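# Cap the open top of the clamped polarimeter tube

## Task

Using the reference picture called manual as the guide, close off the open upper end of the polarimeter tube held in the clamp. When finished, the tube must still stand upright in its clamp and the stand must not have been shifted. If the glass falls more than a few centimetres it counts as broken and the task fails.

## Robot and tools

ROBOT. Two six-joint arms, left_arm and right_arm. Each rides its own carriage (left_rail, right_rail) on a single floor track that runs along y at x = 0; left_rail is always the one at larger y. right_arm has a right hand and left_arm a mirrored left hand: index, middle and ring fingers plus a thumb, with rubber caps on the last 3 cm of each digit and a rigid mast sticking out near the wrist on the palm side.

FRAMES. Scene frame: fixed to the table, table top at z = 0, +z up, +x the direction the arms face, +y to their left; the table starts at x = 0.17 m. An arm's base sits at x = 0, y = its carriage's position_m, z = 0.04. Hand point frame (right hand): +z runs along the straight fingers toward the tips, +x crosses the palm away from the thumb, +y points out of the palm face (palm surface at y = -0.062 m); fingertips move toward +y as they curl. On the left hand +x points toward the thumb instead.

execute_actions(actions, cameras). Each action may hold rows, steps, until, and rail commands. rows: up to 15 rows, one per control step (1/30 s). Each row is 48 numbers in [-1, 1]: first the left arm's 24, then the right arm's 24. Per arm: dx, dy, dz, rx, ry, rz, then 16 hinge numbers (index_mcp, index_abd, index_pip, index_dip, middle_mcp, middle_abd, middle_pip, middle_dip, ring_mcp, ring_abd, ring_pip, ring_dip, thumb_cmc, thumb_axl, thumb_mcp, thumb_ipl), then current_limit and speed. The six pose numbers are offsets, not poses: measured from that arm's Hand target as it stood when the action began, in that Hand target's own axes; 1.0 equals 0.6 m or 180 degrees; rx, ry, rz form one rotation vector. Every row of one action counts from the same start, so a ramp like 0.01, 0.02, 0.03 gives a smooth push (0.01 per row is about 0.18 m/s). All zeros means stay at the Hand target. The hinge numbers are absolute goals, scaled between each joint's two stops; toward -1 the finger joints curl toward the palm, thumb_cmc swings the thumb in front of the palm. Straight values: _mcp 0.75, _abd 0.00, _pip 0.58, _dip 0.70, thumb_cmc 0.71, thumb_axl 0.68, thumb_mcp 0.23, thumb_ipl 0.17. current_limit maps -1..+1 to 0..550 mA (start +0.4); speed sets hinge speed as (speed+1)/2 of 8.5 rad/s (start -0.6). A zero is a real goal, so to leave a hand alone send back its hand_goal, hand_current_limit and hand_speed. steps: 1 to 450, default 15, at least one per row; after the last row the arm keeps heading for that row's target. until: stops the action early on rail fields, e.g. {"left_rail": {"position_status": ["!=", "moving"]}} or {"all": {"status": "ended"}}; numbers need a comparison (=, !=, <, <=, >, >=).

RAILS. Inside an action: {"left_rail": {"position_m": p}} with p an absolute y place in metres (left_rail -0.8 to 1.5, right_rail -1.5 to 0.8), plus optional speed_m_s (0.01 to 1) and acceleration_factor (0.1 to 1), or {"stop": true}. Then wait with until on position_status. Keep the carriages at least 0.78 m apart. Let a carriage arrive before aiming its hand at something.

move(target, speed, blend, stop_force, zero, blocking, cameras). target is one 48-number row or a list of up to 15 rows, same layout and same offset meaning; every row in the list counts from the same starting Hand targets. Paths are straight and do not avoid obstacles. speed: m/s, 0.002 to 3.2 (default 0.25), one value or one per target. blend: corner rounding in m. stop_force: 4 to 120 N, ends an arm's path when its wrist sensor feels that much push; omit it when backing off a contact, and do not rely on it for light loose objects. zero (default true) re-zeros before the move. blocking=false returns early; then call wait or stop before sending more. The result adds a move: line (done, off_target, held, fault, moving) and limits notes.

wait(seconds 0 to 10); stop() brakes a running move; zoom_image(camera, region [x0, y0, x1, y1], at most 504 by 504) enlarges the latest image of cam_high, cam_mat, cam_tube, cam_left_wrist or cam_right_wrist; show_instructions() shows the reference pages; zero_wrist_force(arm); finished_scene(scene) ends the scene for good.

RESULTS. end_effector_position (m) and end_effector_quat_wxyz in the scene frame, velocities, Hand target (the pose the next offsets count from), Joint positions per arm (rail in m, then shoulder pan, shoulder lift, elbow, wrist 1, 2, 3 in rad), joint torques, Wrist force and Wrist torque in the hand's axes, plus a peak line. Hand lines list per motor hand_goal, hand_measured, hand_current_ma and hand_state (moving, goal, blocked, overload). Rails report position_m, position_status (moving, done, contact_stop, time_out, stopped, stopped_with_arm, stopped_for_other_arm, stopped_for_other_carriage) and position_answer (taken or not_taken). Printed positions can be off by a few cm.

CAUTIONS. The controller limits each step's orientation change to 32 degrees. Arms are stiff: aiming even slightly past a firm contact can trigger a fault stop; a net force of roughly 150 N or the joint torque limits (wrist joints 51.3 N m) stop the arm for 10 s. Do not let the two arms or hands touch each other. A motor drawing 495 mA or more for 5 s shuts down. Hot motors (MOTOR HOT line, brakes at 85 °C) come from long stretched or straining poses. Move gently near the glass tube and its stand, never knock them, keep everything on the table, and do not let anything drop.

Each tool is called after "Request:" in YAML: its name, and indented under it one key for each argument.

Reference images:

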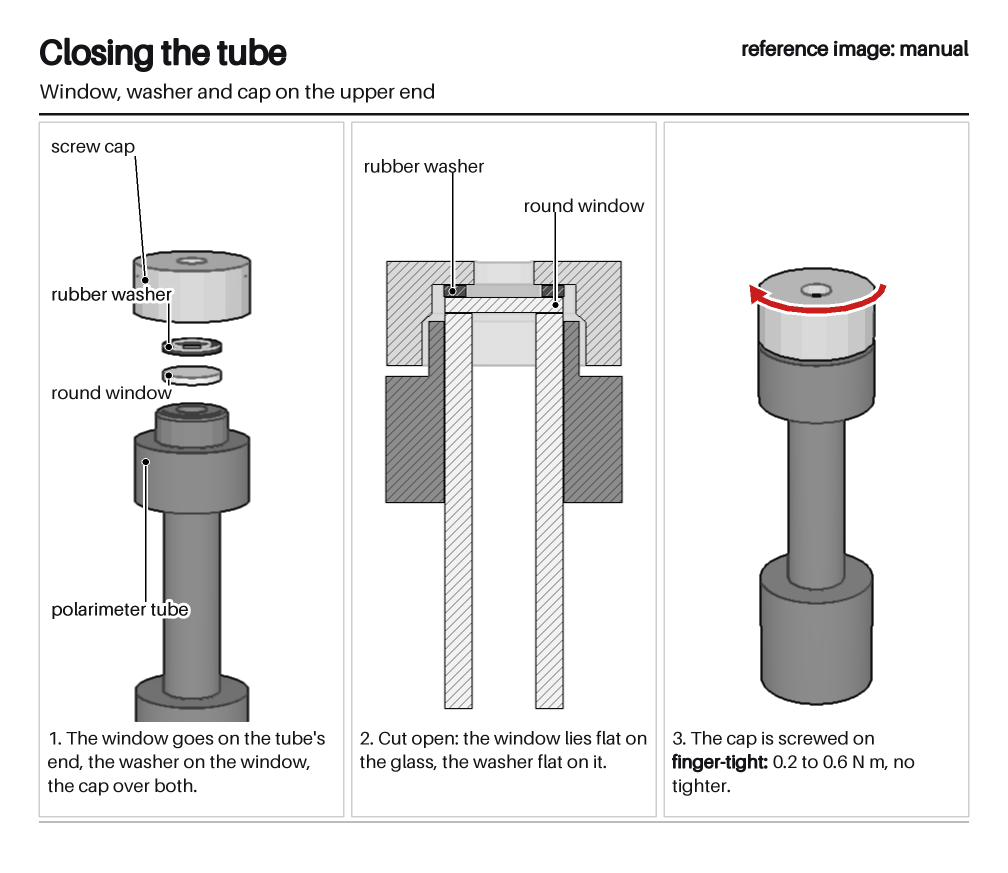

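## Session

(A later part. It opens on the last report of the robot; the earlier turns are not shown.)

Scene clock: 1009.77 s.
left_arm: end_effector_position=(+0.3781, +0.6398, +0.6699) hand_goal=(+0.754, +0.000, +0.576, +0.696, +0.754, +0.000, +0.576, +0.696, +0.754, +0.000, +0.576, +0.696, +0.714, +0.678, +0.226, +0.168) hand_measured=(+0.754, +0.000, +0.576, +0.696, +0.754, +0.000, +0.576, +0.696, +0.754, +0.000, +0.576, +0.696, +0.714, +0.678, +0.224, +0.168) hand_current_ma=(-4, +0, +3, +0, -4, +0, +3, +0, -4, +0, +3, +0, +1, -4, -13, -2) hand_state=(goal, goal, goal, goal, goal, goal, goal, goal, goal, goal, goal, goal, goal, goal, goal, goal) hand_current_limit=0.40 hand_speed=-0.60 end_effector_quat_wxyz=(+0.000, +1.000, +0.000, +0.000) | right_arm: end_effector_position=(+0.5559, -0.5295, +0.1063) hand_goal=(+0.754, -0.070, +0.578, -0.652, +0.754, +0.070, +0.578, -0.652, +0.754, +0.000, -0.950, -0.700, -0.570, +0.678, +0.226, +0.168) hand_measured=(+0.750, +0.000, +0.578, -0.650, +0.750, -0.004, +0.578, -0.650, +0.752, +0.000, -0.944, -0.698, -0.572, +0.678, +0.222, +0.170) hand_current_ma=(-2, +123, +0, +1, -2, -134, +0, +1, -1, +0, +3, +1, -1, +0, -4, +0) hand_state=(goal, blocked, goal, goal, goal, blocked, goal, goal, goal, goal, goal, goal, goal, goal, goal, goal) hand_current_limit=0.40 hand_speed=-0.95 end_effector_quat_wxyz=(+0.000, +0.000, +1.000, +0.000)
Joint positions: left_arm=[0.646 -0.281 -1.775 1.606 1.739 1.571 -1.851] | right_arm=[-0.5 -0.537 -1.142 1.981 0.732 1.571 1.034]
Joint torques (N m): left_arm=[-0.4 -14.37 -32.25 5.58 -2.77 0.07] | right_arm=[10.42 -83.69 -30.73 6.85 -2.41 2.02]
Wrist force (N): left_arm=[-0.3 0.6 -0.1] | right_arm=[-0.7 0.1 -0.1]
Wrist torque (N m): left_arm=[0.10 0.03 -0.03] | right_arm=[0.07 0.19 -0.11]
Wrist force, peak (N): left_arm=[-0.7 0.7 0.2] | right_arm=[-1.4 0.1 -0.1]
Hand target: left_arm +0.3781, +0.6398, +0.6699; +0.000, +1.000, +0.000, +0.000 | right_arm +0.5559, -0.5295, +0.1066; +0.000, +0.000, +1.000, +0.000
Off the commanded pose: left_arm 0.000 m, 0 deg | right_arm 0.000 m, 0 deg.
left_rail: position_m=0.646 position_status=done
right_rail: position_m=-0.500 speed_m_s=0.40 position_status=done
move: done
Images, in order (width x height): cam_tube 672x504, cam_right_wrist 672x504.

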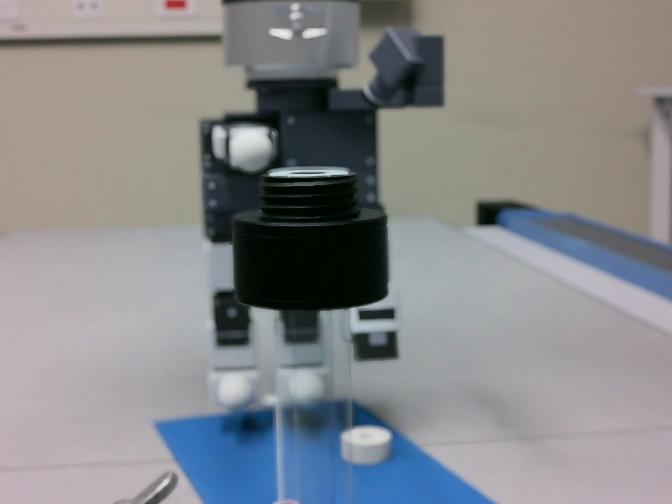

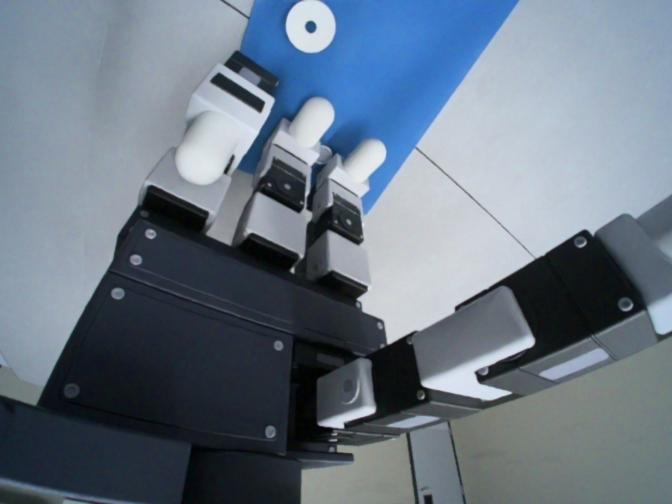

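Request:
move:
  target: [0,0,0,0,0,0,0.754,0,0.576,0.696,0.754,0,0.576,0.696,0.754,0,0.576,0.696,0.714,0.678,0.226,0.168,0.4,-0.6, 0,0,-0.4223,0,0,0,0.753,-0.07,0.577,-0.652,0.753,0.07,0.577,-0.652,0.753,0,-0.95,-0.7,-0.571,0.678,0.226,0.168,0.4,-0.95]
  speed: 0.12
  cameras: ["cam_mat","cam_right_wrist"]

Request:
zoom_image:
  camera: "cam_right_wrist"
  region: [270, 80, 390, 200]

Request:
execute_actions:
  actions:
    - {"right_rail":{"acceleration_factor":0.2,"speed_m_s":0.25,"position_m":-0.15},"steps":200,"until":{"right_rail":{"position_status":["!=","moving"]}}}
  cameras: ["cam_high","cam_tube","cam_right_wrist"]

Request:
zoom_image:
  camera: "cam_right_wrist"
  region: [270, 80, 390, 200]

Scene clock: 1023.17 s.
left_arm: end_effector_position=(+0.3781, +0.6398, +0.6699) hand_goal=(+0.754, +0.000, +0.576, +0.696, +0.754, +0.000, +0.576, +0.696, +0.754, +0.000, +0.576, +0.696, +0.714, +0.678, +0.226, +0.168) hand_measured=(+0.754, +0.000, +0.576, +0.696, +0.754, +0.000, +0.576, +0.696, +0.754, +0.000, +0.576, +0.696, +0.714, +0.678, +0.224, +0.168) hand_current_ma=(-4, +0, +3, +0, -4, +0, +3, +0, -4, +0, +3, +0, +1, -4, -13, -2) hand_state=(goal, goal, goal, goal, goal, goal, goal, goal, goal, goal, goal, goal, goal, goal, goal, goal) hand_current_limit=0.40 hand_speed=-0.60 end_effector_quat_wxyz=(+0.000, +1.000, +0.000, +0.000) | right_arm: end_effector_position=(+0.5559, -0.5295, +0.3598) hand_goal=(+0.754, -0.070, +0.578, -0.652, +0.754, +0.070, +0.578, -0.652, +0.754, +0.000, -0.950, -0.700, -0.570, +0.678, +0.226, +0.168) hand_measured=(+0.750, +0.000, +0.578, -0.650, +0.750, -0.004, +0.578, -0.650, +0.752, +0.000, -0.944, -0.698, -0.572, +0.678, +0.222, +0.170) hand_current_ma=(-2, +123, +0, +1, -2, -134, +0, +1, -1, +0, +3, +1, -1, +0, -4, +0) hand_state=(goal, blocked, goal, goal, goal, blocked, goal, goal, goal, goal, goal, goal, goal, goal, goal, goal) hand_current_limit=0.40 hand_speed=-0.95 end_effector_quat_wxyz=(+0.000, +0.000, +1.000, +0.000)
Joint positions: left_arm=[0.646 -0.281 -1.775 1.606 1.739 1.571 -1.851] | right_arm=[-0.5 -0.537 -1.394 1.784 1.18 1.571 1.034]
Joint torques (N m): left_arm=[-2.03 -13.77 -31.62 5.57 -2.72 -0.01] | right_arm=[-16.29 -65.78 -40.96 7.54 2.33 -2.47]
Wrist force (N): left_arm=[-0.6 0.5 -0.1] | right_arm=[-0.8 0.1 0.5]
Wrist torque (N m): left_arm=[0.08 0.07 -0.06] | right_arm=[0.00 0.15 -0.18]
Wrist force, peak (N): left_arm=[-0.7 0.7 0.0] | right_arm=[-1.5 0.5 -0.7]
Hand target: left_arm +0.3781, +0.6398, +0.6699; +0.000, +1.000, +0.000, +0.000 | right_arm +0.5559, -0.5295, +0.3599; +0.000, +0.000, +1.000, +0.000
Off the commanded pose: left_arm 0.000 m, 0 deg | right_arm 0.000 m, 0 deg.
left_rail: position_m=0.646 position_status=done
right_rail: position_m=-0.500 speed_m_s=0.40 position_status=done
move: done
Images, in order (width x height): cam_mat 672x504, cam_right_wrist 672x504.

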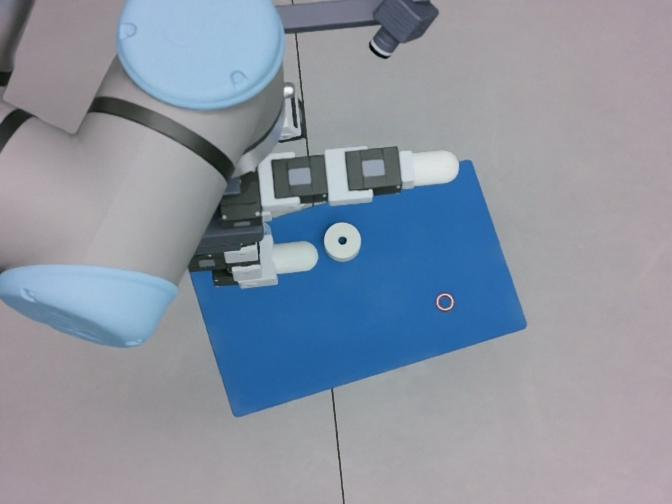

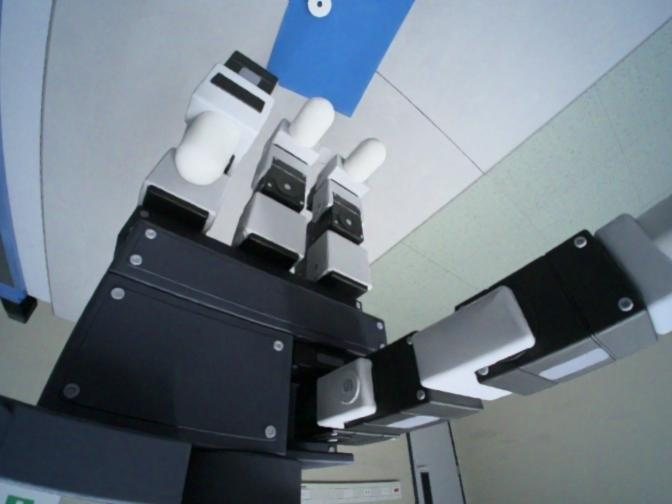

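Scaled by 4.200 from the camera's 672x504 image, which has a finer 960x720 frame.

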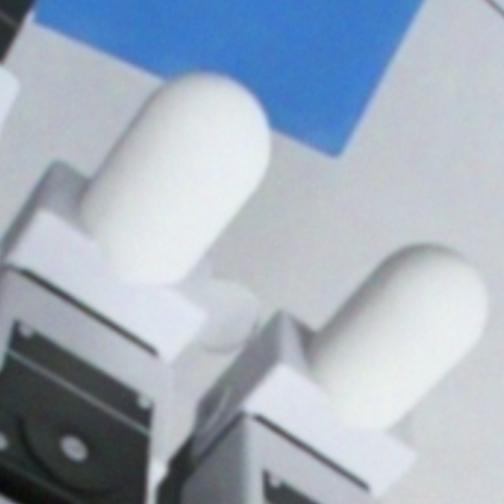

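Scene clock: 1025.70 s.
left_arm: end_effector_position=(+0.3781, +0.6398, +0.6699) hand_goal=(+0.754, +0.000, +0.576, +0.696, +0.754, +0.000, +0.576, +0.696, +0.754, +0.000, +0.576, +0.696, +0.714, +0.678, +0.226, +0.168) hand_measured=(+0.754, +0.000, +0.576, +0.696, +0.754, +0.000, +0.576, +0.696, +0.754, +0.000, +0.576, +0.696, +0.714, +0.678, +0.224, +0.168) hand_current_ma=(-4, +0, +3, +0, -4, +0, +3, +0, -4, +0, +3, +0, +1, -4, -13, -2) hand_state=(goal, goal, goal, goal, goal, goal, goal, goal, goal, goal, goal, goal, goal, goal, goal, goal) hand_current_limit=0.40 hand_speed=-0.60 end_effector_quat_wxyz=(+0.000, +1.000, +0.000, +0.000) | right_arm: end_effector_position=(+0.5559, -0.1795, +0.3599) hand_goal=(+0.754, -0.070, +0.578, -0.652, +0.754, +0.070, +0.578, -0.652, +0.754, +0.000, -0.950, -0.700, -0.570, +0.678, +0.226, +0.168) hand_measured=(+0.752, +0.000, +0.578, -0.650, +0.750, -0.004, +0.578, -0.650, +0.752, +0.000, -0.944, -0.698, -0.572, +0.678, +0.222, +0.170) hand_current_ma=(-1, +123, +0, +1, -2, -134, +0, +1, +0, +0, +3, +1, -1, +0, -4, +0) hand_state=(goal, blocked, goal, goal, goal, blocked, goal, goal, goal, goal, goal, goal, goal, goal, goal, goal) hand_current_limit=0.40 hand_speed=-0.95 end_effector_quat_wxyz=(+0.000, +0.000, +1.000, +0.000)
Joint positions: left_arm=[0.646 -0.281 -1.775 1.606 1.739 1.571 -1.851] | right_arm=[-0.15 -0.537 -1.394 1.784 1.181 1.571 1.034]
Joint torques (N m): left_arm=[-0.77 -13.42 -31.51 5.7 -2.57 -0.11] | right_arm=[8.36 -61.93 -38.95 6.19 2.1 -2.54]
Wrist force (N): left_arm=[-0.8 0.6 -0.1] | right_arm=[-0.3 -0.2 0.3]
Wrist torque (N m): left_arm=[0.09 0.10 -0.08] | right_arm=[-0.04 0.09 -0.15]
Wrist force, peak (N): left_arm=[-1.0 0.5 -0.1] | right_arm=[-0.9 -0.7 0.3]
Hand target: left_arm +0.3781, +0.6398, +0.6699; +0.000, +1.000, +0.000, +0.000 | right_arm +0.5559, -0.1795, +0.3599; +0.000, +0.000, +1.000, +0.000
Off the commanded pose: left_arm 0.000 m, 0 deg | right_arm 0.000 m, 0 deg.
left_rail: position_m=0.646 position_status=done
right_rail: position_m=-0.150 speed_m_s=0.25 position_status=done
Images, in order (width x height): cam_high 672x504, cam_tube 672x504, cam_right_wrist 672x504.

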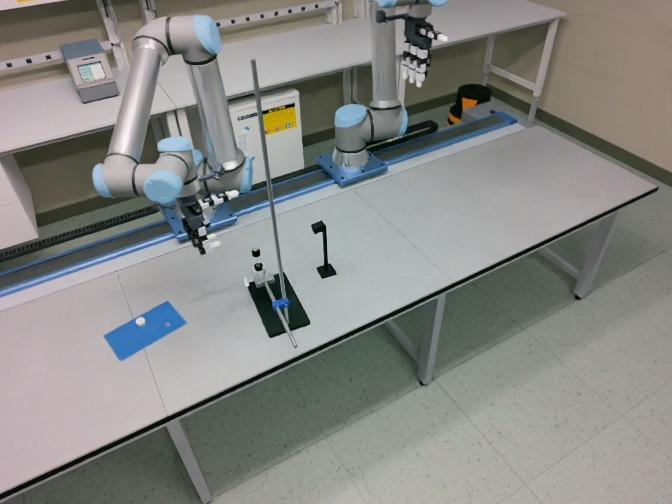

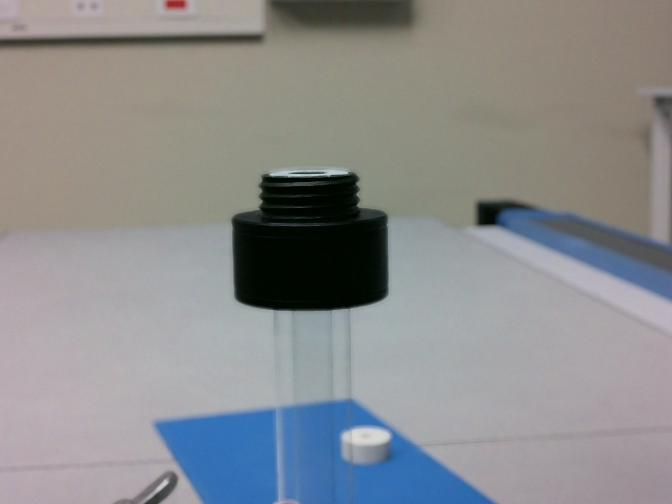

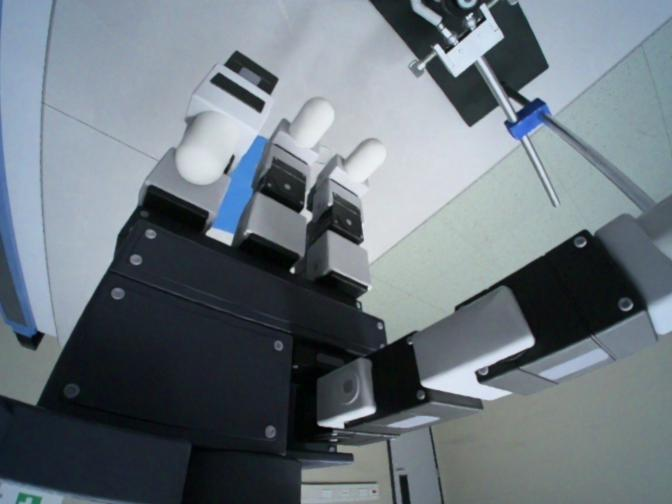

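Scaled by 4.200 from the camera's 672x504 image, which has a finer 960x720 frame.

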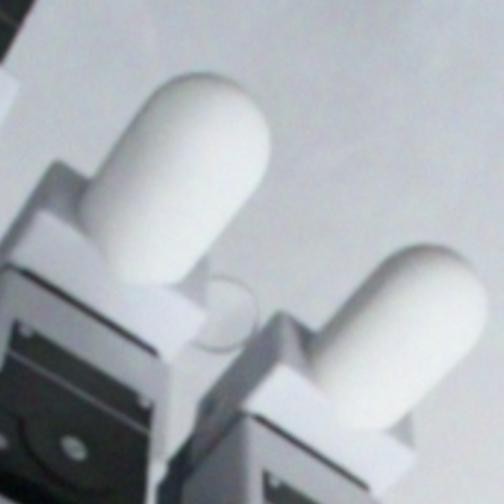

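Request:
move:
  target: [0,0,0,0,0,0,0.754,0,0.576,0.696,0.754,0,0.576,0.696,0.754,0,0.576,0.696,0.714,0.678,0.226,0.168,0.4,-0.6, -0.0617,0.2525,0.0333,0,0,0,0.753,-0.07,0.577,-0.652,0.753,0.07,0.577,-0.652,0.753,0,-0.95,-0.7,-0.571,0.678,0.226,0.168,0.4,-0.95]
  speed: 0.1
  cameras: ["cam_high","cam_tube","cam_right_wrist"]

Request:
zoom_image:
  camera: "cam_right_wrist"
  region: [270, 60, 410, 200]

Scene clock: 1039.13 s.
left_arm: end_effector_position=(+0.3781, +0.6398, +0.6699) hand_goal=(+0.754, +0.000, +0.576, +0.696, +0.754, +0.000, +0.576, +0.696, +0.754, +0.000, +0.576, +0.696, +0.714, +0.678, +0.226, +0.168) hand_measured=(+0.754, +0.000, +0.576, +0.696, +0.754, +0.000, +0.576, +0.696, +0.754, +0.000, +0.576, +0.696, +0.714, +0.678, +0.224, +0.168) hand_current_ma=(-4, +0, +3, +0, -4, +0, +3, +0, -4, +0, +3, +0, +1, -4, -13, -2) hand_state=(goal, goal, goal, goal, goal, goal, goal, goal, goal, goal, goal, goal, goal, goal, goal, goal) hand_current_limit=0.40 hand_speed=-0.60 end_effector_quat_wxyz=(+0.000, +1.000, +0.000, +0.000) | right_arm: end_effector_position=(+0.5928, -0.0282, +0.3400) hand_goal=(+0.754, -0.070, +0.578, -0.652, +0.754, +0.070, +0.578, -0.652, +0.754, +0.000, -0.950, -0.700, -0.570, +0.678, +0.226, +0.168) hand_measured=(+0.752, +0.000, +0.578, -0.650, +0.750, -0.004, +0.578, -0.650, +0.752, +0.000, -0.944, -0.698, -0.572, +0.678, +0.222, +0.170) hand_current_ma=(-1, +123, +0, +1, -2, -134, +0, +1, +0, +0, +3, +1, -1, +0, -4, +0) hand_state=(goal, blocked, goal, goal, goal, blocked, goal, goal, goal, goal, goal, goal, goal, goal, goal, goal) hand_current_limit=0.40 hand_speed=-0.95 end_effector_quat_wxyz=(+0.000, +0.000, +1.000, +0.000)
Joint positions: left_arm=[0.646 -0.281 -1.775 1.606 1.739 1.571 -1.851] | right_arm=[-0.15 -0.245 -1.339 1.754 1.156 1.571 1.325]
Joint torques (N m): left_arm=[-1.07 -13.59 -31.4 5.71 -2.64 -0.22] | right_arm=[21.19 -44.83 -41.86 1.39 2.75 3.63]
Wrist force (N): left_arm=[-0.5 0.5 -0.3] | right_arm=[-0.7 0.6 0.4]
Wrist torque (N m): left_arm=[0.10 0.06 -0.05] | right_arm=[0.08 0.07 -0.17]
Wrist force, peak (N): left_arm=[-0.7 0.7 0.2] | right_arm=[-0.6 1.3 0.4]
Hand target: left_arm +0.3781, +0.6398, +0.6699; +0.000, +1.000, +0.000, +0.000 | right_arm +0.5929, -0.0280, +0.3400; +0.000, +0.000, +1.000, +0.000
Off the commanded pose: left_arm 0.000 m, 0 deg | right_arm 0.000 m, 0 deg.
left_rail: position_m=0.646 position_status=done
right_rail: position_m=-0.150 speed_m_s=0.25 position_status=done
move: done
Images, in order (width x height): cam_high 672x504, cam_tube 672x504, cam_right_wrist 672x504.

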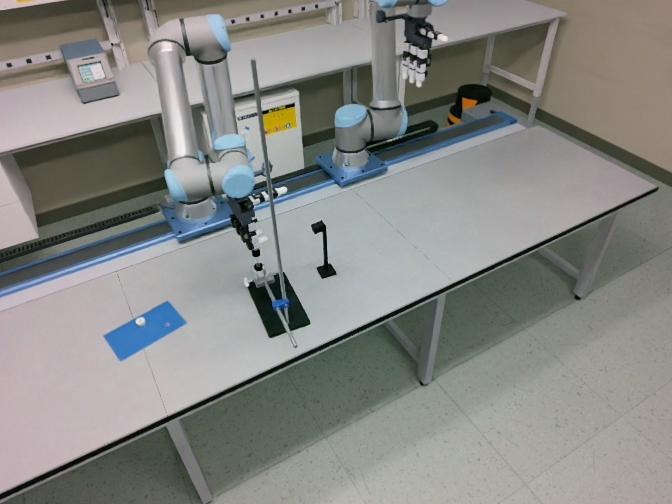

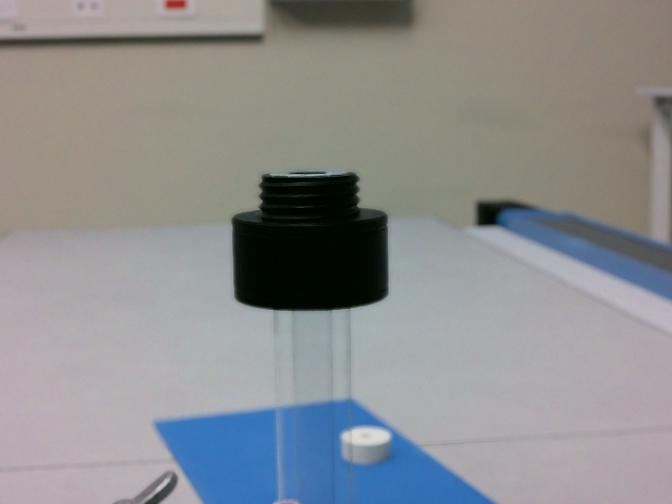

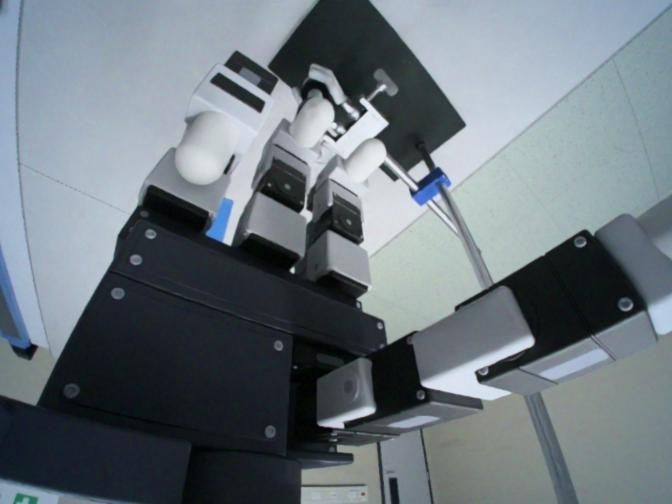

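Scaled by 3.600 from the camera's 672x504 image, which has a finer 960x720 frame.

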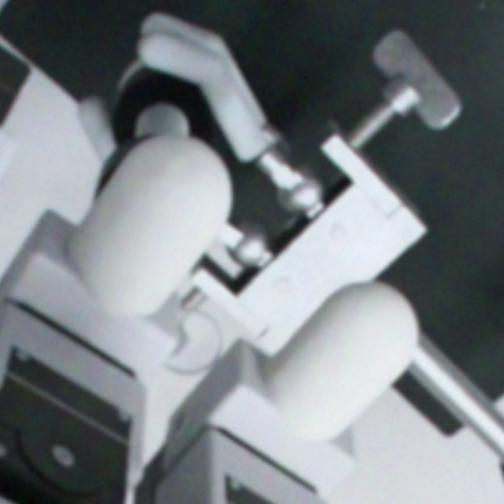

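Request:
move:
  target: [0,0,0,0,0,0,0.754,0,0.576,0.696,0.754,0,0.576,0.696,0.754,0,0.576,0.696,0.714,0.678,0.226,0.168,0.4,-0.6, 0.0367,0.0233,0.02,0,0,0,0.753,-0.07,0.577,-0.652,0.753,0.07,0.577,-0.652,0.753,0,-0.95,-0.7,-0.571,0.678,0.226,0.168,0.4,-0.95]
  speed: 0.04
  cameras: ["cam_high","cam_tube","cam_right_wrist"]

Request:
zoom_image:
  camera: "cam_right_wrist"
  region: [270, 60, 410, 200]

Scene clock: 1059.13 s.
left_arm: end_effector_position=(+0.3781, +0.6398, +0.6699) hand_goal=(+0.754, +0.000, +0.576, +0.696, +0.754, +0.000, +0.576, +0.696, +0.754, +0.000, +0.576, +0.696, +0.714, +0.678, +0.226, +0.168) hand_measured=(+0.754, +0.000, +0.576, +0.696, +0.754, +0.000, +0.576, +0.696, +0.754, +0.000, +0.576, +0.696, +0.714, +0.678, +0.224, +0.168) hand_current_ma=(-4, +0, +3, +0, -4, +0, +3, +0, -4, +0, +3, +0, +1, -4, -13, -2) hand_state=(goal, goal, goal, goal, goal, goal, goal, goal, goal, goal, goal, goal, goal, goal, goal, goal) hand_current_limit=0.40 hand_speed=-0.60 end_effector_quat_wxyz=(+0.000, +1.000, +0.000, +0.000) | right_arm: end_effector_position=(+0.5710, -0.0141, +0.3280) hand_goal=(+0.754, -0.070, +0.578, -0.652, +0.754, +0.070, +0.578, -0.652, +0.754, +0.000, -0.950, -0.700, -0.570, +0.678, +0.226, +0.168) hand_measured=(+0.752, +0.000, +0.578, -0.650, +0.750, -0.004, +0.578, -0.650, +0.752, +0.000, -0.944, -0.698, -0.572, +0.678, +0.222, +0.170) hand_current_ma=(-1, +123, +0, +1, -2, -134, +0, +1, +0, +0, +3, +1, -1, +0, -4, +0) hand_state=(goal, blocked, goal, goal, goal, blocked, goal, goal, goal, goal, goal, goal, goal, goal, goal, goal) hand_current_limit=0.40 hand_speed=-0.95 end_effector_quat_wxyz=(+0.000, +0.000, +1.000, +0.000)
Joint positions: left_arm=[0.646 -0.281 -1.775 1.606 1.739 1.571 -1.851] | right_arm=[-0.15 -0.229 -1.363 1.808 1.126 1.571 1.342]
Joint torques (N m): left_arm=[-1.48 -13.91 -31.29 5.81 -2.82 -0.09] | right_arm=[12.73 -69.32 -28.11 1.74 2.52 2.84]
Wrist force (N): left_arm=[-0.3 0.4 -0.2] | right_arm=[-0.8 0.4 0.0]
Wrist torque (N m): left_arm=[0.07 0.03 -0.02] | right_arm=[0.09 0.11 -0.23]
Wrist force, peak (N): left_arm=[-0.5 0.8 -0.3] | right_arm=[-1.1 0.8 0.0]
Hand target: left_arm +0.3781, +0.6398, +0.6699; +0.000, +1.000, +0.000, +0.000 | right_arm +0.5709, -0.0140, +0.3280; +0.000, +0.000, +1.000, +0.000
Off the commanded pose: left_arm 0.000 m, 0 deg | right_arm 0.000 m, 0 deg.
left_rail: position_m=0.646 position_status=done
right_rail: position_m=-0.150 speed_m_s=0.25 position_status=done
move: done
Images, in order (width x height): cam_high 672x504, cam_tube 672x504, cam_right_wrist 672x504.

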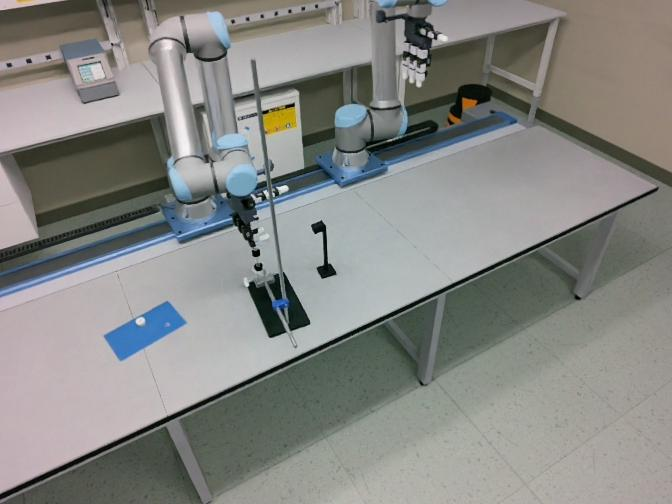

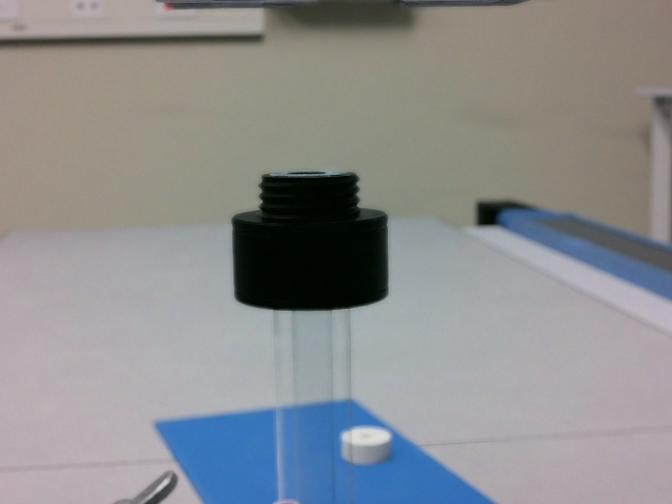

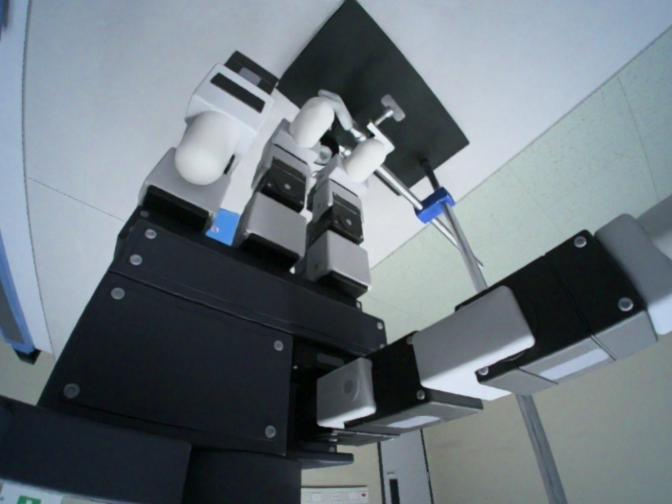

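Scaled by 3.600 from the camera's 672x504 image, which has a finer 960x720 frame.

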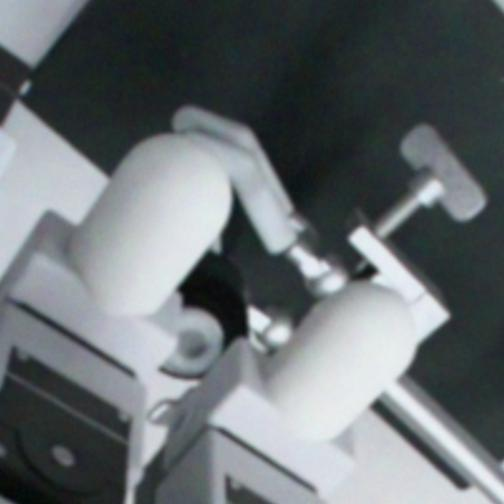

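Request:
move:
  target: [0,0,0,0,0,0,0.754,0,0.576,0.696,0.754,0,0.576,0.696,0.754,0,0.576,0.696,0.714,0.678,0.226,0.168,0.4,-0.6, -0.0083,-0.0233,0.0167,0,0,0,0.753,-0.07,0.577,-0.652,0.753,0.07,0.577,-0.652,0.753,0,-0.95,-0.7,-0.571,0.678,0.226,0.168,0.4,-0.95]
  speed: 0.03
  cameras: ["cam_tube","cam_right_wrist"]

Request:
zoom_image:
  camera: "cam_right_wrist"
  region: [270, 80, 390, 200]

Request:
zoom_image:
  camera: "cam_tube"
  region: [140, 0, 540, 300]

Scene clock: 1089.43 s.
left_arm: end_effector_position=(+0.3781, +0.6398, +0.6699) hand_goal=(+0.754, +0.000, +0.576, +0.696, +0.754, +0.000, +0.576, +0.696, +0.754, +0.000, +0.576, +0.696, +0.714, +0.678, +0.226, +0.168) hand_measured=(+0.754, +0.000, +0.576, +0.696, +0.754, +0.000, +0.576, +0.696, +0.754, +0.000, +0.576, +0.696, +0.714, +0.678, +0.224, +0.168) hand_current_ma=(-4, +0, +3, +0, -4, +0, +3, +0, -4, +0, +3, +0, +1, -4, -13, -2) hand_state=(goal, goal, goal, goal, goal, goal, goal, goal, goal, goal, goal, goal, goal, goal, goal, goal) hand_current_limit=0.40 hand_speed=-0.60 end_effector_quat_wxyz=(+0.000, +1.000, +0.000, +0.000) | right_arm: end_effector_position=(+0.5758, -0.0278, +0.3181) hand_goal=(+0.754, -0.070, +0.578, -0.652, +0.754, +0.070, +0.578, -0.652, +0.754, +0.000, -0.950, -0.700, -0.570, +0.678, +0.226, +0.168) hand_measured=(+0.752, +0.000, +0.578, -0.650, +0.750, -0.004, +0.578, -0.650, +0.752, +0.000, -0.944, -0.698, -0.572, +0.678, +0.222, +0.170) hand_current_ma=(-1, +123, +0, +1, -2, -134, +0, +1, +0, +0, +3, +1, -1, +0, -4, +0) hand_state=(goal, blocked, goal, goal, goal, blocked, goal, goal, goal, goal, goal, goal, goal, goal, goal, goal) hand_current_limit=0.40 hand_speed=-0.95 end_effector_quat_wxyz=(+0.000, +0.000, +1.000, +0.000)
Joint positions: left_arm=[0.646 -0.281 -1.775 1.606 1.739 1.571 -1.851] | right_arm=[-0.15 -0.252 -1.35 1.811 1.11 1.571 1.318]
Joint torques (N m): left_arm=[-0.83 -13.92 -31.08 5.91 -2.74 -0.07] | right_arm=[-14.67 -43.89 -26.99 1.14 1.41 -1.1]
Wrist force (N): left_arm=[-0.4 0.4 0.3] | right_arm=[-0.8 0.5 -0.3]
Wrist torque (N m): left_arm=[0.03 0.06 -0.04] | right_arm=[0.14 0.11 0.03]
Wrist force, peak (N): left_arm=[-0.8 0.6 -0.1] | right_arm=[-1.0 0.2 -0.4]
Hand target: left_arm +0.3781, +0.6398, +0.6699; +0.000, +1.000, +0.000, +0.000 | right_arm +0.5759, -0.0280, +0.3179; +0.000, +0.000, +1.000, +0.000
Off the commanded pose: left_arm 0.000 m, 0 deg | right_arm 0.000 m, 0 deg.
left_rail: position_m=0.646 position_status=done
right_rail: position_m=-0.150 speed_m_s=0.25 position_status=done
move: done
Images, in order (width x height): cam_tube 672x504, cam_right_wrist 672x504.

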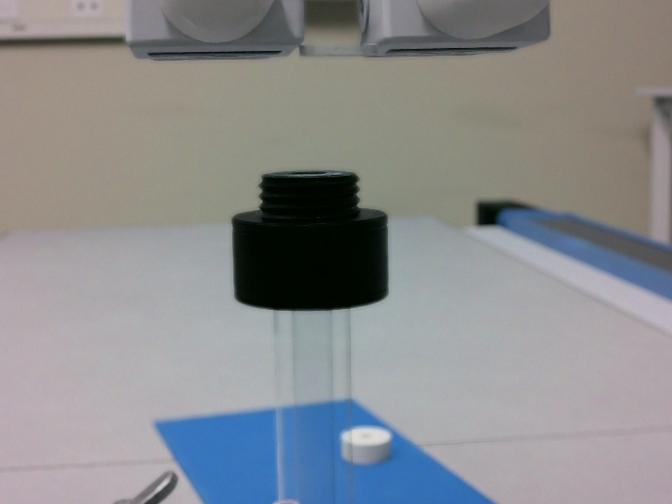

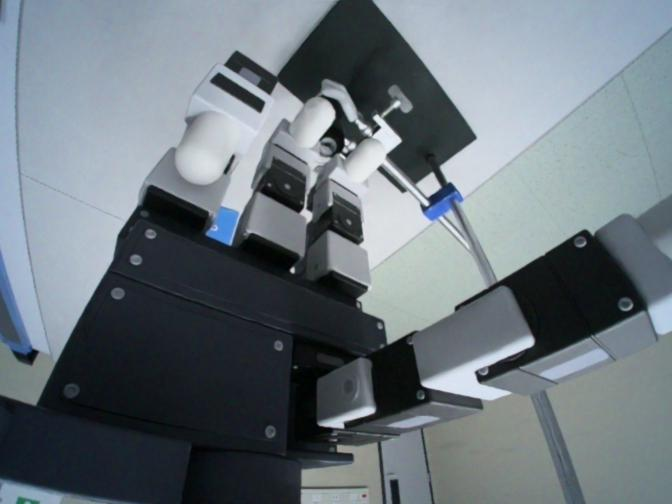

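Scaled by 4.200 from the camera's 672x504 image, which has a finer 960x720 frame.

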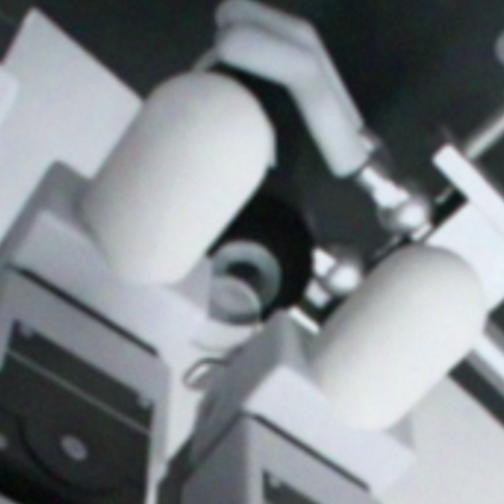

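Scaled by 1.260 from the camera's 672x504 image, which has a finer 960x720 frame.

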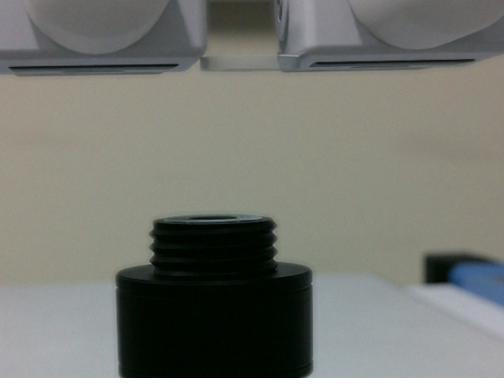

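Request:
move:
  target: [0,0,0,0,0,0,0.754,0,0.576,0.696,0.754,0,0.576,0.696,0.754,0,0.576,0.696,0.714,0.678,0.226,0.168,0.4,-0.6, -0.008,-0.0033,0.0233,0,0,0,0.753,-0.07,0.577,-0.652,0.753,0.07,0.577,-0.652,0.753,0,-0.95,-0.7,-0.571,0.678,0.226,0.168,0.4,-0.95]
  speed: 0.02
  cameras: ["cam_tube","cam_right_wrist"]

Request:
zoom_image:
  camera: "cam_right_wrist"
  region: [270, 80, 390, 200]

Request:
zoom_image:
  camera: "cam_tube"
  region: [200, 60, 440, 240]

Scene clock: 1098.10 s.
left_arm: end_effector_position=(+0.3781, +0.6398, +0.6699) hand_goal=(+0.754, +0.000, +0.576, +0.696, +0.754, +0.000, +0.576, +0.696, +0.754, +0.000, +0.576, +0.696, +0.714, +0.678, +0.226, +0.168) hand_measured=(+0.754, +0.000, +0.576, +0.696, +0.754, +0.000, +0.576, +0.696, +0.754, +0.000, +0.576, +0.696, +0.714, +0.678, +0.224, +0.168) hand_current_ma=(-4, +0, +3, +0, -4, +0, +3, +0, -4, +0, +3, +0, +1, -4, -13, -2) hand_state=(goal, goal, goal, goal, goal, goal, goal, goal, goal, goal, goal, goal, goal, goal, goal, goal) hand_current_limit=0.40 hand_speed=-0.60 end_effector_quat_wxyz=(+0.000, +1.000, +0.000, +0.000) | right_arm: end_effector_position=(+0.5806, -0.0299, +0.3042) hand_goal=(+0.754, -0.070, +0.578, -0.652, +0.754, +0.070, +0.578, -0.652, +0.754, +0.000, -0.950, -0.700, -0.570, +0.678, +0.226, +0.168) hand_measured=(+0.752, +0.000, +0.578, -0.650, +0.750, -0.004, +0.578, -0.650, +0.752, +0.000, -0.944, -0.698, -0.572, +0.678, +0.222, +0.170) hand_current_ma=(-1, +123, +0, +1, -2, -134, +0, +1, +0, +0, +3, +1, -1, +0, -4, +0) hand_state=(goal, blocked, goal, goal, goal, blocked, goal, goal, goal, goal, goal, goal, goal, goal, goal, goal) hand_current_limit=0.40 hand_speed=-0.95 end_effector_quat_wxyz=(+0.000, +0.000, +1.000, +0.000)
Joint positions: left_arm=[0.646 -0.281 -1.775 1.606 1.739 1.571 -1.851] | right_arm=[-0.15 -0.254 -1.332 1.815 1.088 1.571 1.317]
Joint torques (N m): left_arm=[-1.86 -13.1 -30.78 5.86 -2.78 -0.14] | right_arm=[-16.58 -41.79 -25.57 1.81 -1.69 -2.44]
Wrist force (N): left_arm=[-0.3 0.4 0.0] | right_arm=[-0.2 0.3 -0.6]
Wrist torque (N m): left_arm=[0.05 0.05 -0.03] | right_arm=[0.12 0.06 0.08]
Wrist force, peak (N): left_arm=[-0.6 0.8 -0.2] | right_arm=[-0.7 0.6 -0.8]
Hand target: left_arm +0.3781, +0.6398, +0.6699; +0.000, +1.000, +0.000, +0.000 | right_arm +0.5807, -0.0300, +0.3040; +0.000, +0.000, +1.000, +0.000
Off the commanded pose: left_arm 0.000 m, 0 deg | right_arm 0.000 m, 0 deg.
left_rail: position_m=0.646 position_status=done
right_rail: position_m=-0.150 speed_m_s=0.25 position_status=done
move: done
Images, in order (width x height): cam_tube 672x504, cam_right_wrist 672x504.

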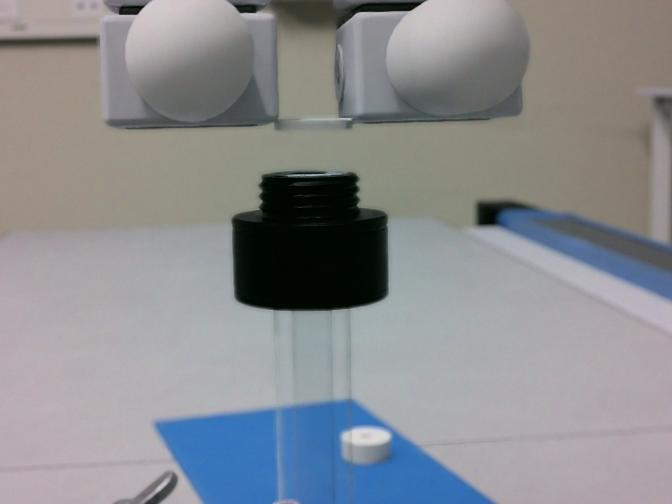

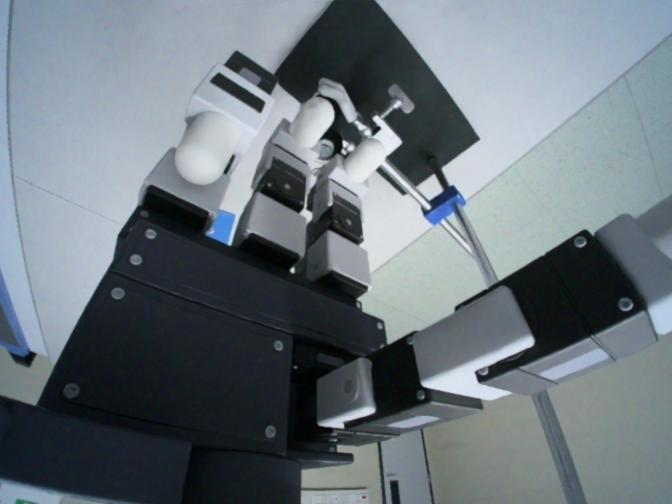

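Scaled by 4.200 from the camera's 672x504 image, which has a finer 960x720 frame.

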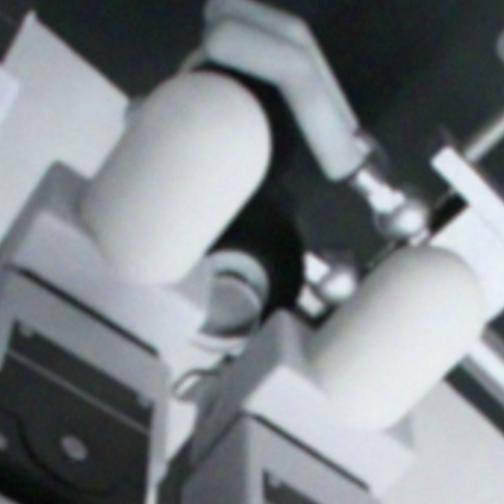

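Scaled by 2.100 from the camera's 672x504 image, which has a finer 960x720 frame.

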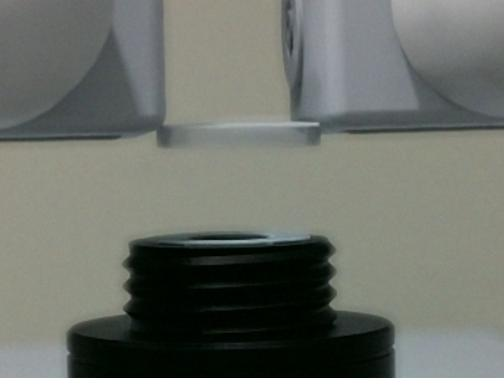

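Request:
zoom_image:
  camera: "cam_right_wrist"
  region: [300, 120, 360, 180]

Scaled by 8.400 from the camera's 672x504 image, which has a finer 960x720 frame.

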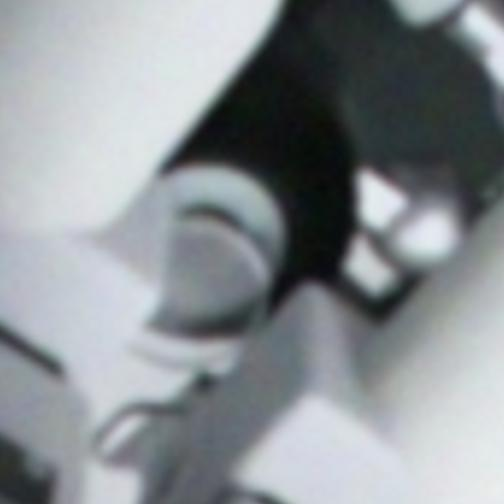

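Request:
move:
  target: [0,0,0,0,0,0,0.754,0,0.576,0.696,0.754,0,0.576,0.696,0.754,0,0.576,0.696,0.714,0.678,0.226,0.168,0.4,-0.6, -0.00167,0.00167,0.01,0,0,0,0.753,-0.07,0.577,-0.652,0.753,0.07,0.577,-0.652,0.753,0,-0.95,-0.7,-0.571,0.678,0.226,0.168,0.4,-0.95]
  speed: 0.015
  cameras: ["cam_tube","cam_right_wrist"]

Request:
zoom_image:
  camera: "cam_right_wrist"
  region: [300, 120, 360, 180]

Request:
zoom_image:
  camera: "cam_tube"
  region: [230, 100, 390, 220]

Scene clock: 1112.97 s.
left_arm: end_effector_position=(+0.3781, +0.6398, +0.6699) hand_goal=(+0.754, +0.000, +0.576, +0.696, +0.754, +0.000, +0.576, +0.696, +0.754, +0.000, +0.576, +0.696, +0.714, +0.678, +0.226, +0.168) hand_measured=(+0.754, +0.000, +0.576, +0.696, +0.754, +0.000, +0.576, +0.696, +0.754, +0.000, +0.576, +0.696, +0.714, +0.678, +0.224, +0.168) hand_current_ma=(-4, +0, +3, +0, -4, +0, +3, +0, -4, +0, +3, +0, +1, -4, -13, -2) hand_state=(goal, goal, goal, goal, goal, goal, goal, goal, goal, goal, goal, goal, goal, goal, goal, goal) hand_current_limit=0.40 hand_speed=-0.60 end_effector_quat_wxyz=(+0.000, +1.000, +0.000, +0.000) | right_arm: end_effector_position=(+0.5816, -0.0290, +0.2981) hand_goal=(+0.754, -0.070, +0.578, -0.652, +0.754, +0.070, +0.578, -0.652, +0.754, +0.000, -0.950, -0.700, -0.570, +0.678, +0.226, +0.168) hand_measured=(+0.752, +0.000, +0.578, -0.650, +0.750, -0.004, +0.578, -0.650, +0.752, +0.000, -0.944, -0.698, -0.572, +0.678, +0.222, +0.170) hand_current_ma=(-1, +123, +0, +1, -2, -134, +0, +1, +0, +0, +3, +1, -1, +0, -4, +0) hand_state=(goal, blocked, goal, goal, goal, blocked, goal, goal, goal, goal, goal, goal, goal, goal, goal, goal) hand_current_limit=0.40 hand_speed=-0.95 end_effector_quat_wxyz=(+0.000, +0.000, +1.000, +0.000)
Joint positions: left_arm=[0.646 -0.281 -1.775 1.606 1.739 1.571 -1.851] | right_arm=[-0.15 -0.252 -1.326 1.819 1.078 1.571 1.319]
Joint torques (N m): left_arm=[-2.14 -13.27 -31.31 5.95 -2.94 -0.09] | right_arm=[13.15 -44.63 -26.36 1.88 -1.69 2.89]
Wrist force (N): left_arm=[-0.3 0.7 0.0] | right_arm=[-0.1 0.1 -0.7]
Wrist torque (N m): left_arm=[0.10 0.03 -0.03] | right_arm=[0.11 0.06 -0.12]
Wrist force, peak (N): left_arm=[-0.6 0.7 -0.3] | right_arm=[-0.4 0.6 -1.0]
Hand target: left_arm +0.3781, +0.6398, +0.6699; +0.000, +1.000, +0.000, +0.000 | right_arm +0.5817, -0.0290, +0.2980; +0.000, +0.000, +1.000, +0.000
Off the commanded pose: left_arm 0.000 m, 0 deg | right_arm 0.000 m, 0 deg.
left_rail: position_m=0.646 position_status=done
right_rail: position_m=-0.150 speed_m_s=0.25 position_status=done
move: done
Images, in order (width x height): cam_tube 672x504, cam_right_wrist 672x504.

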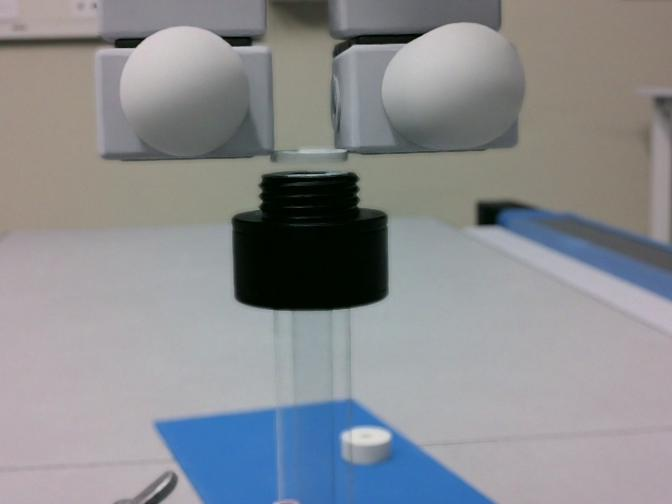

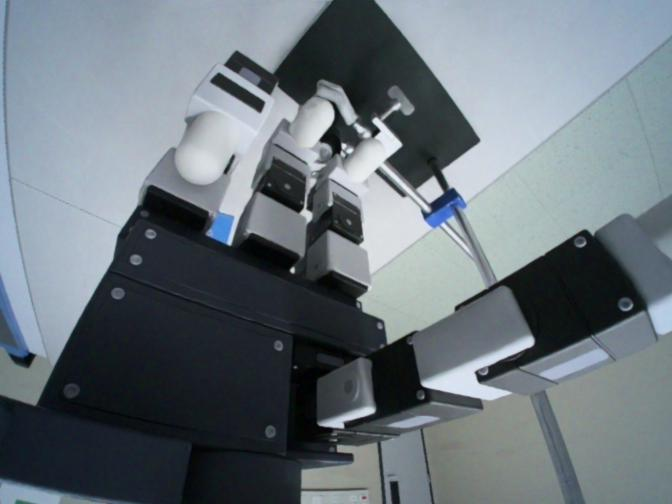

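Scaled by 8.400 from the camera's 672x504 image, which has a finer 960x720 frame.

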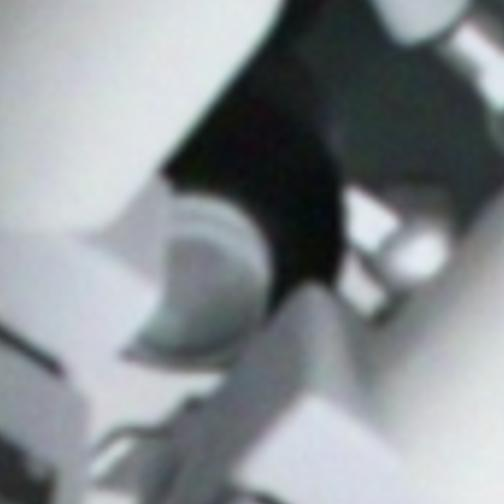

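Scaled by 3.150 from the camera's 672x504 image, which has a finer 960x720 frame.

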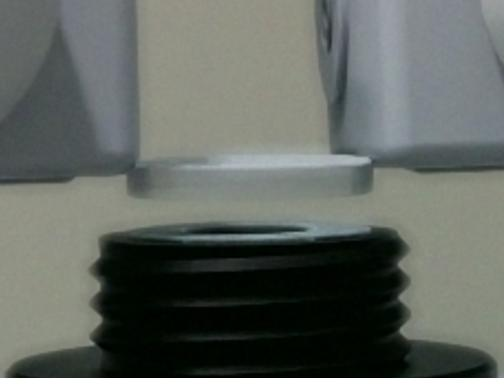

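Request:
zoom_image:
  camera: "cam_right_wrist"
  region: [308, 132, 344, 168]

Scaled by 14.000 from the camera's 672x504 image, which has a finer 960x720 frame.

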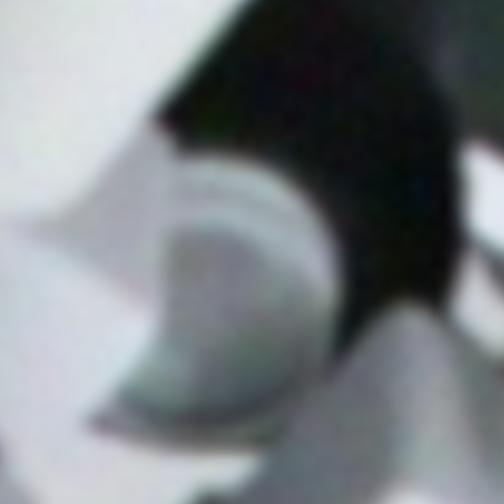

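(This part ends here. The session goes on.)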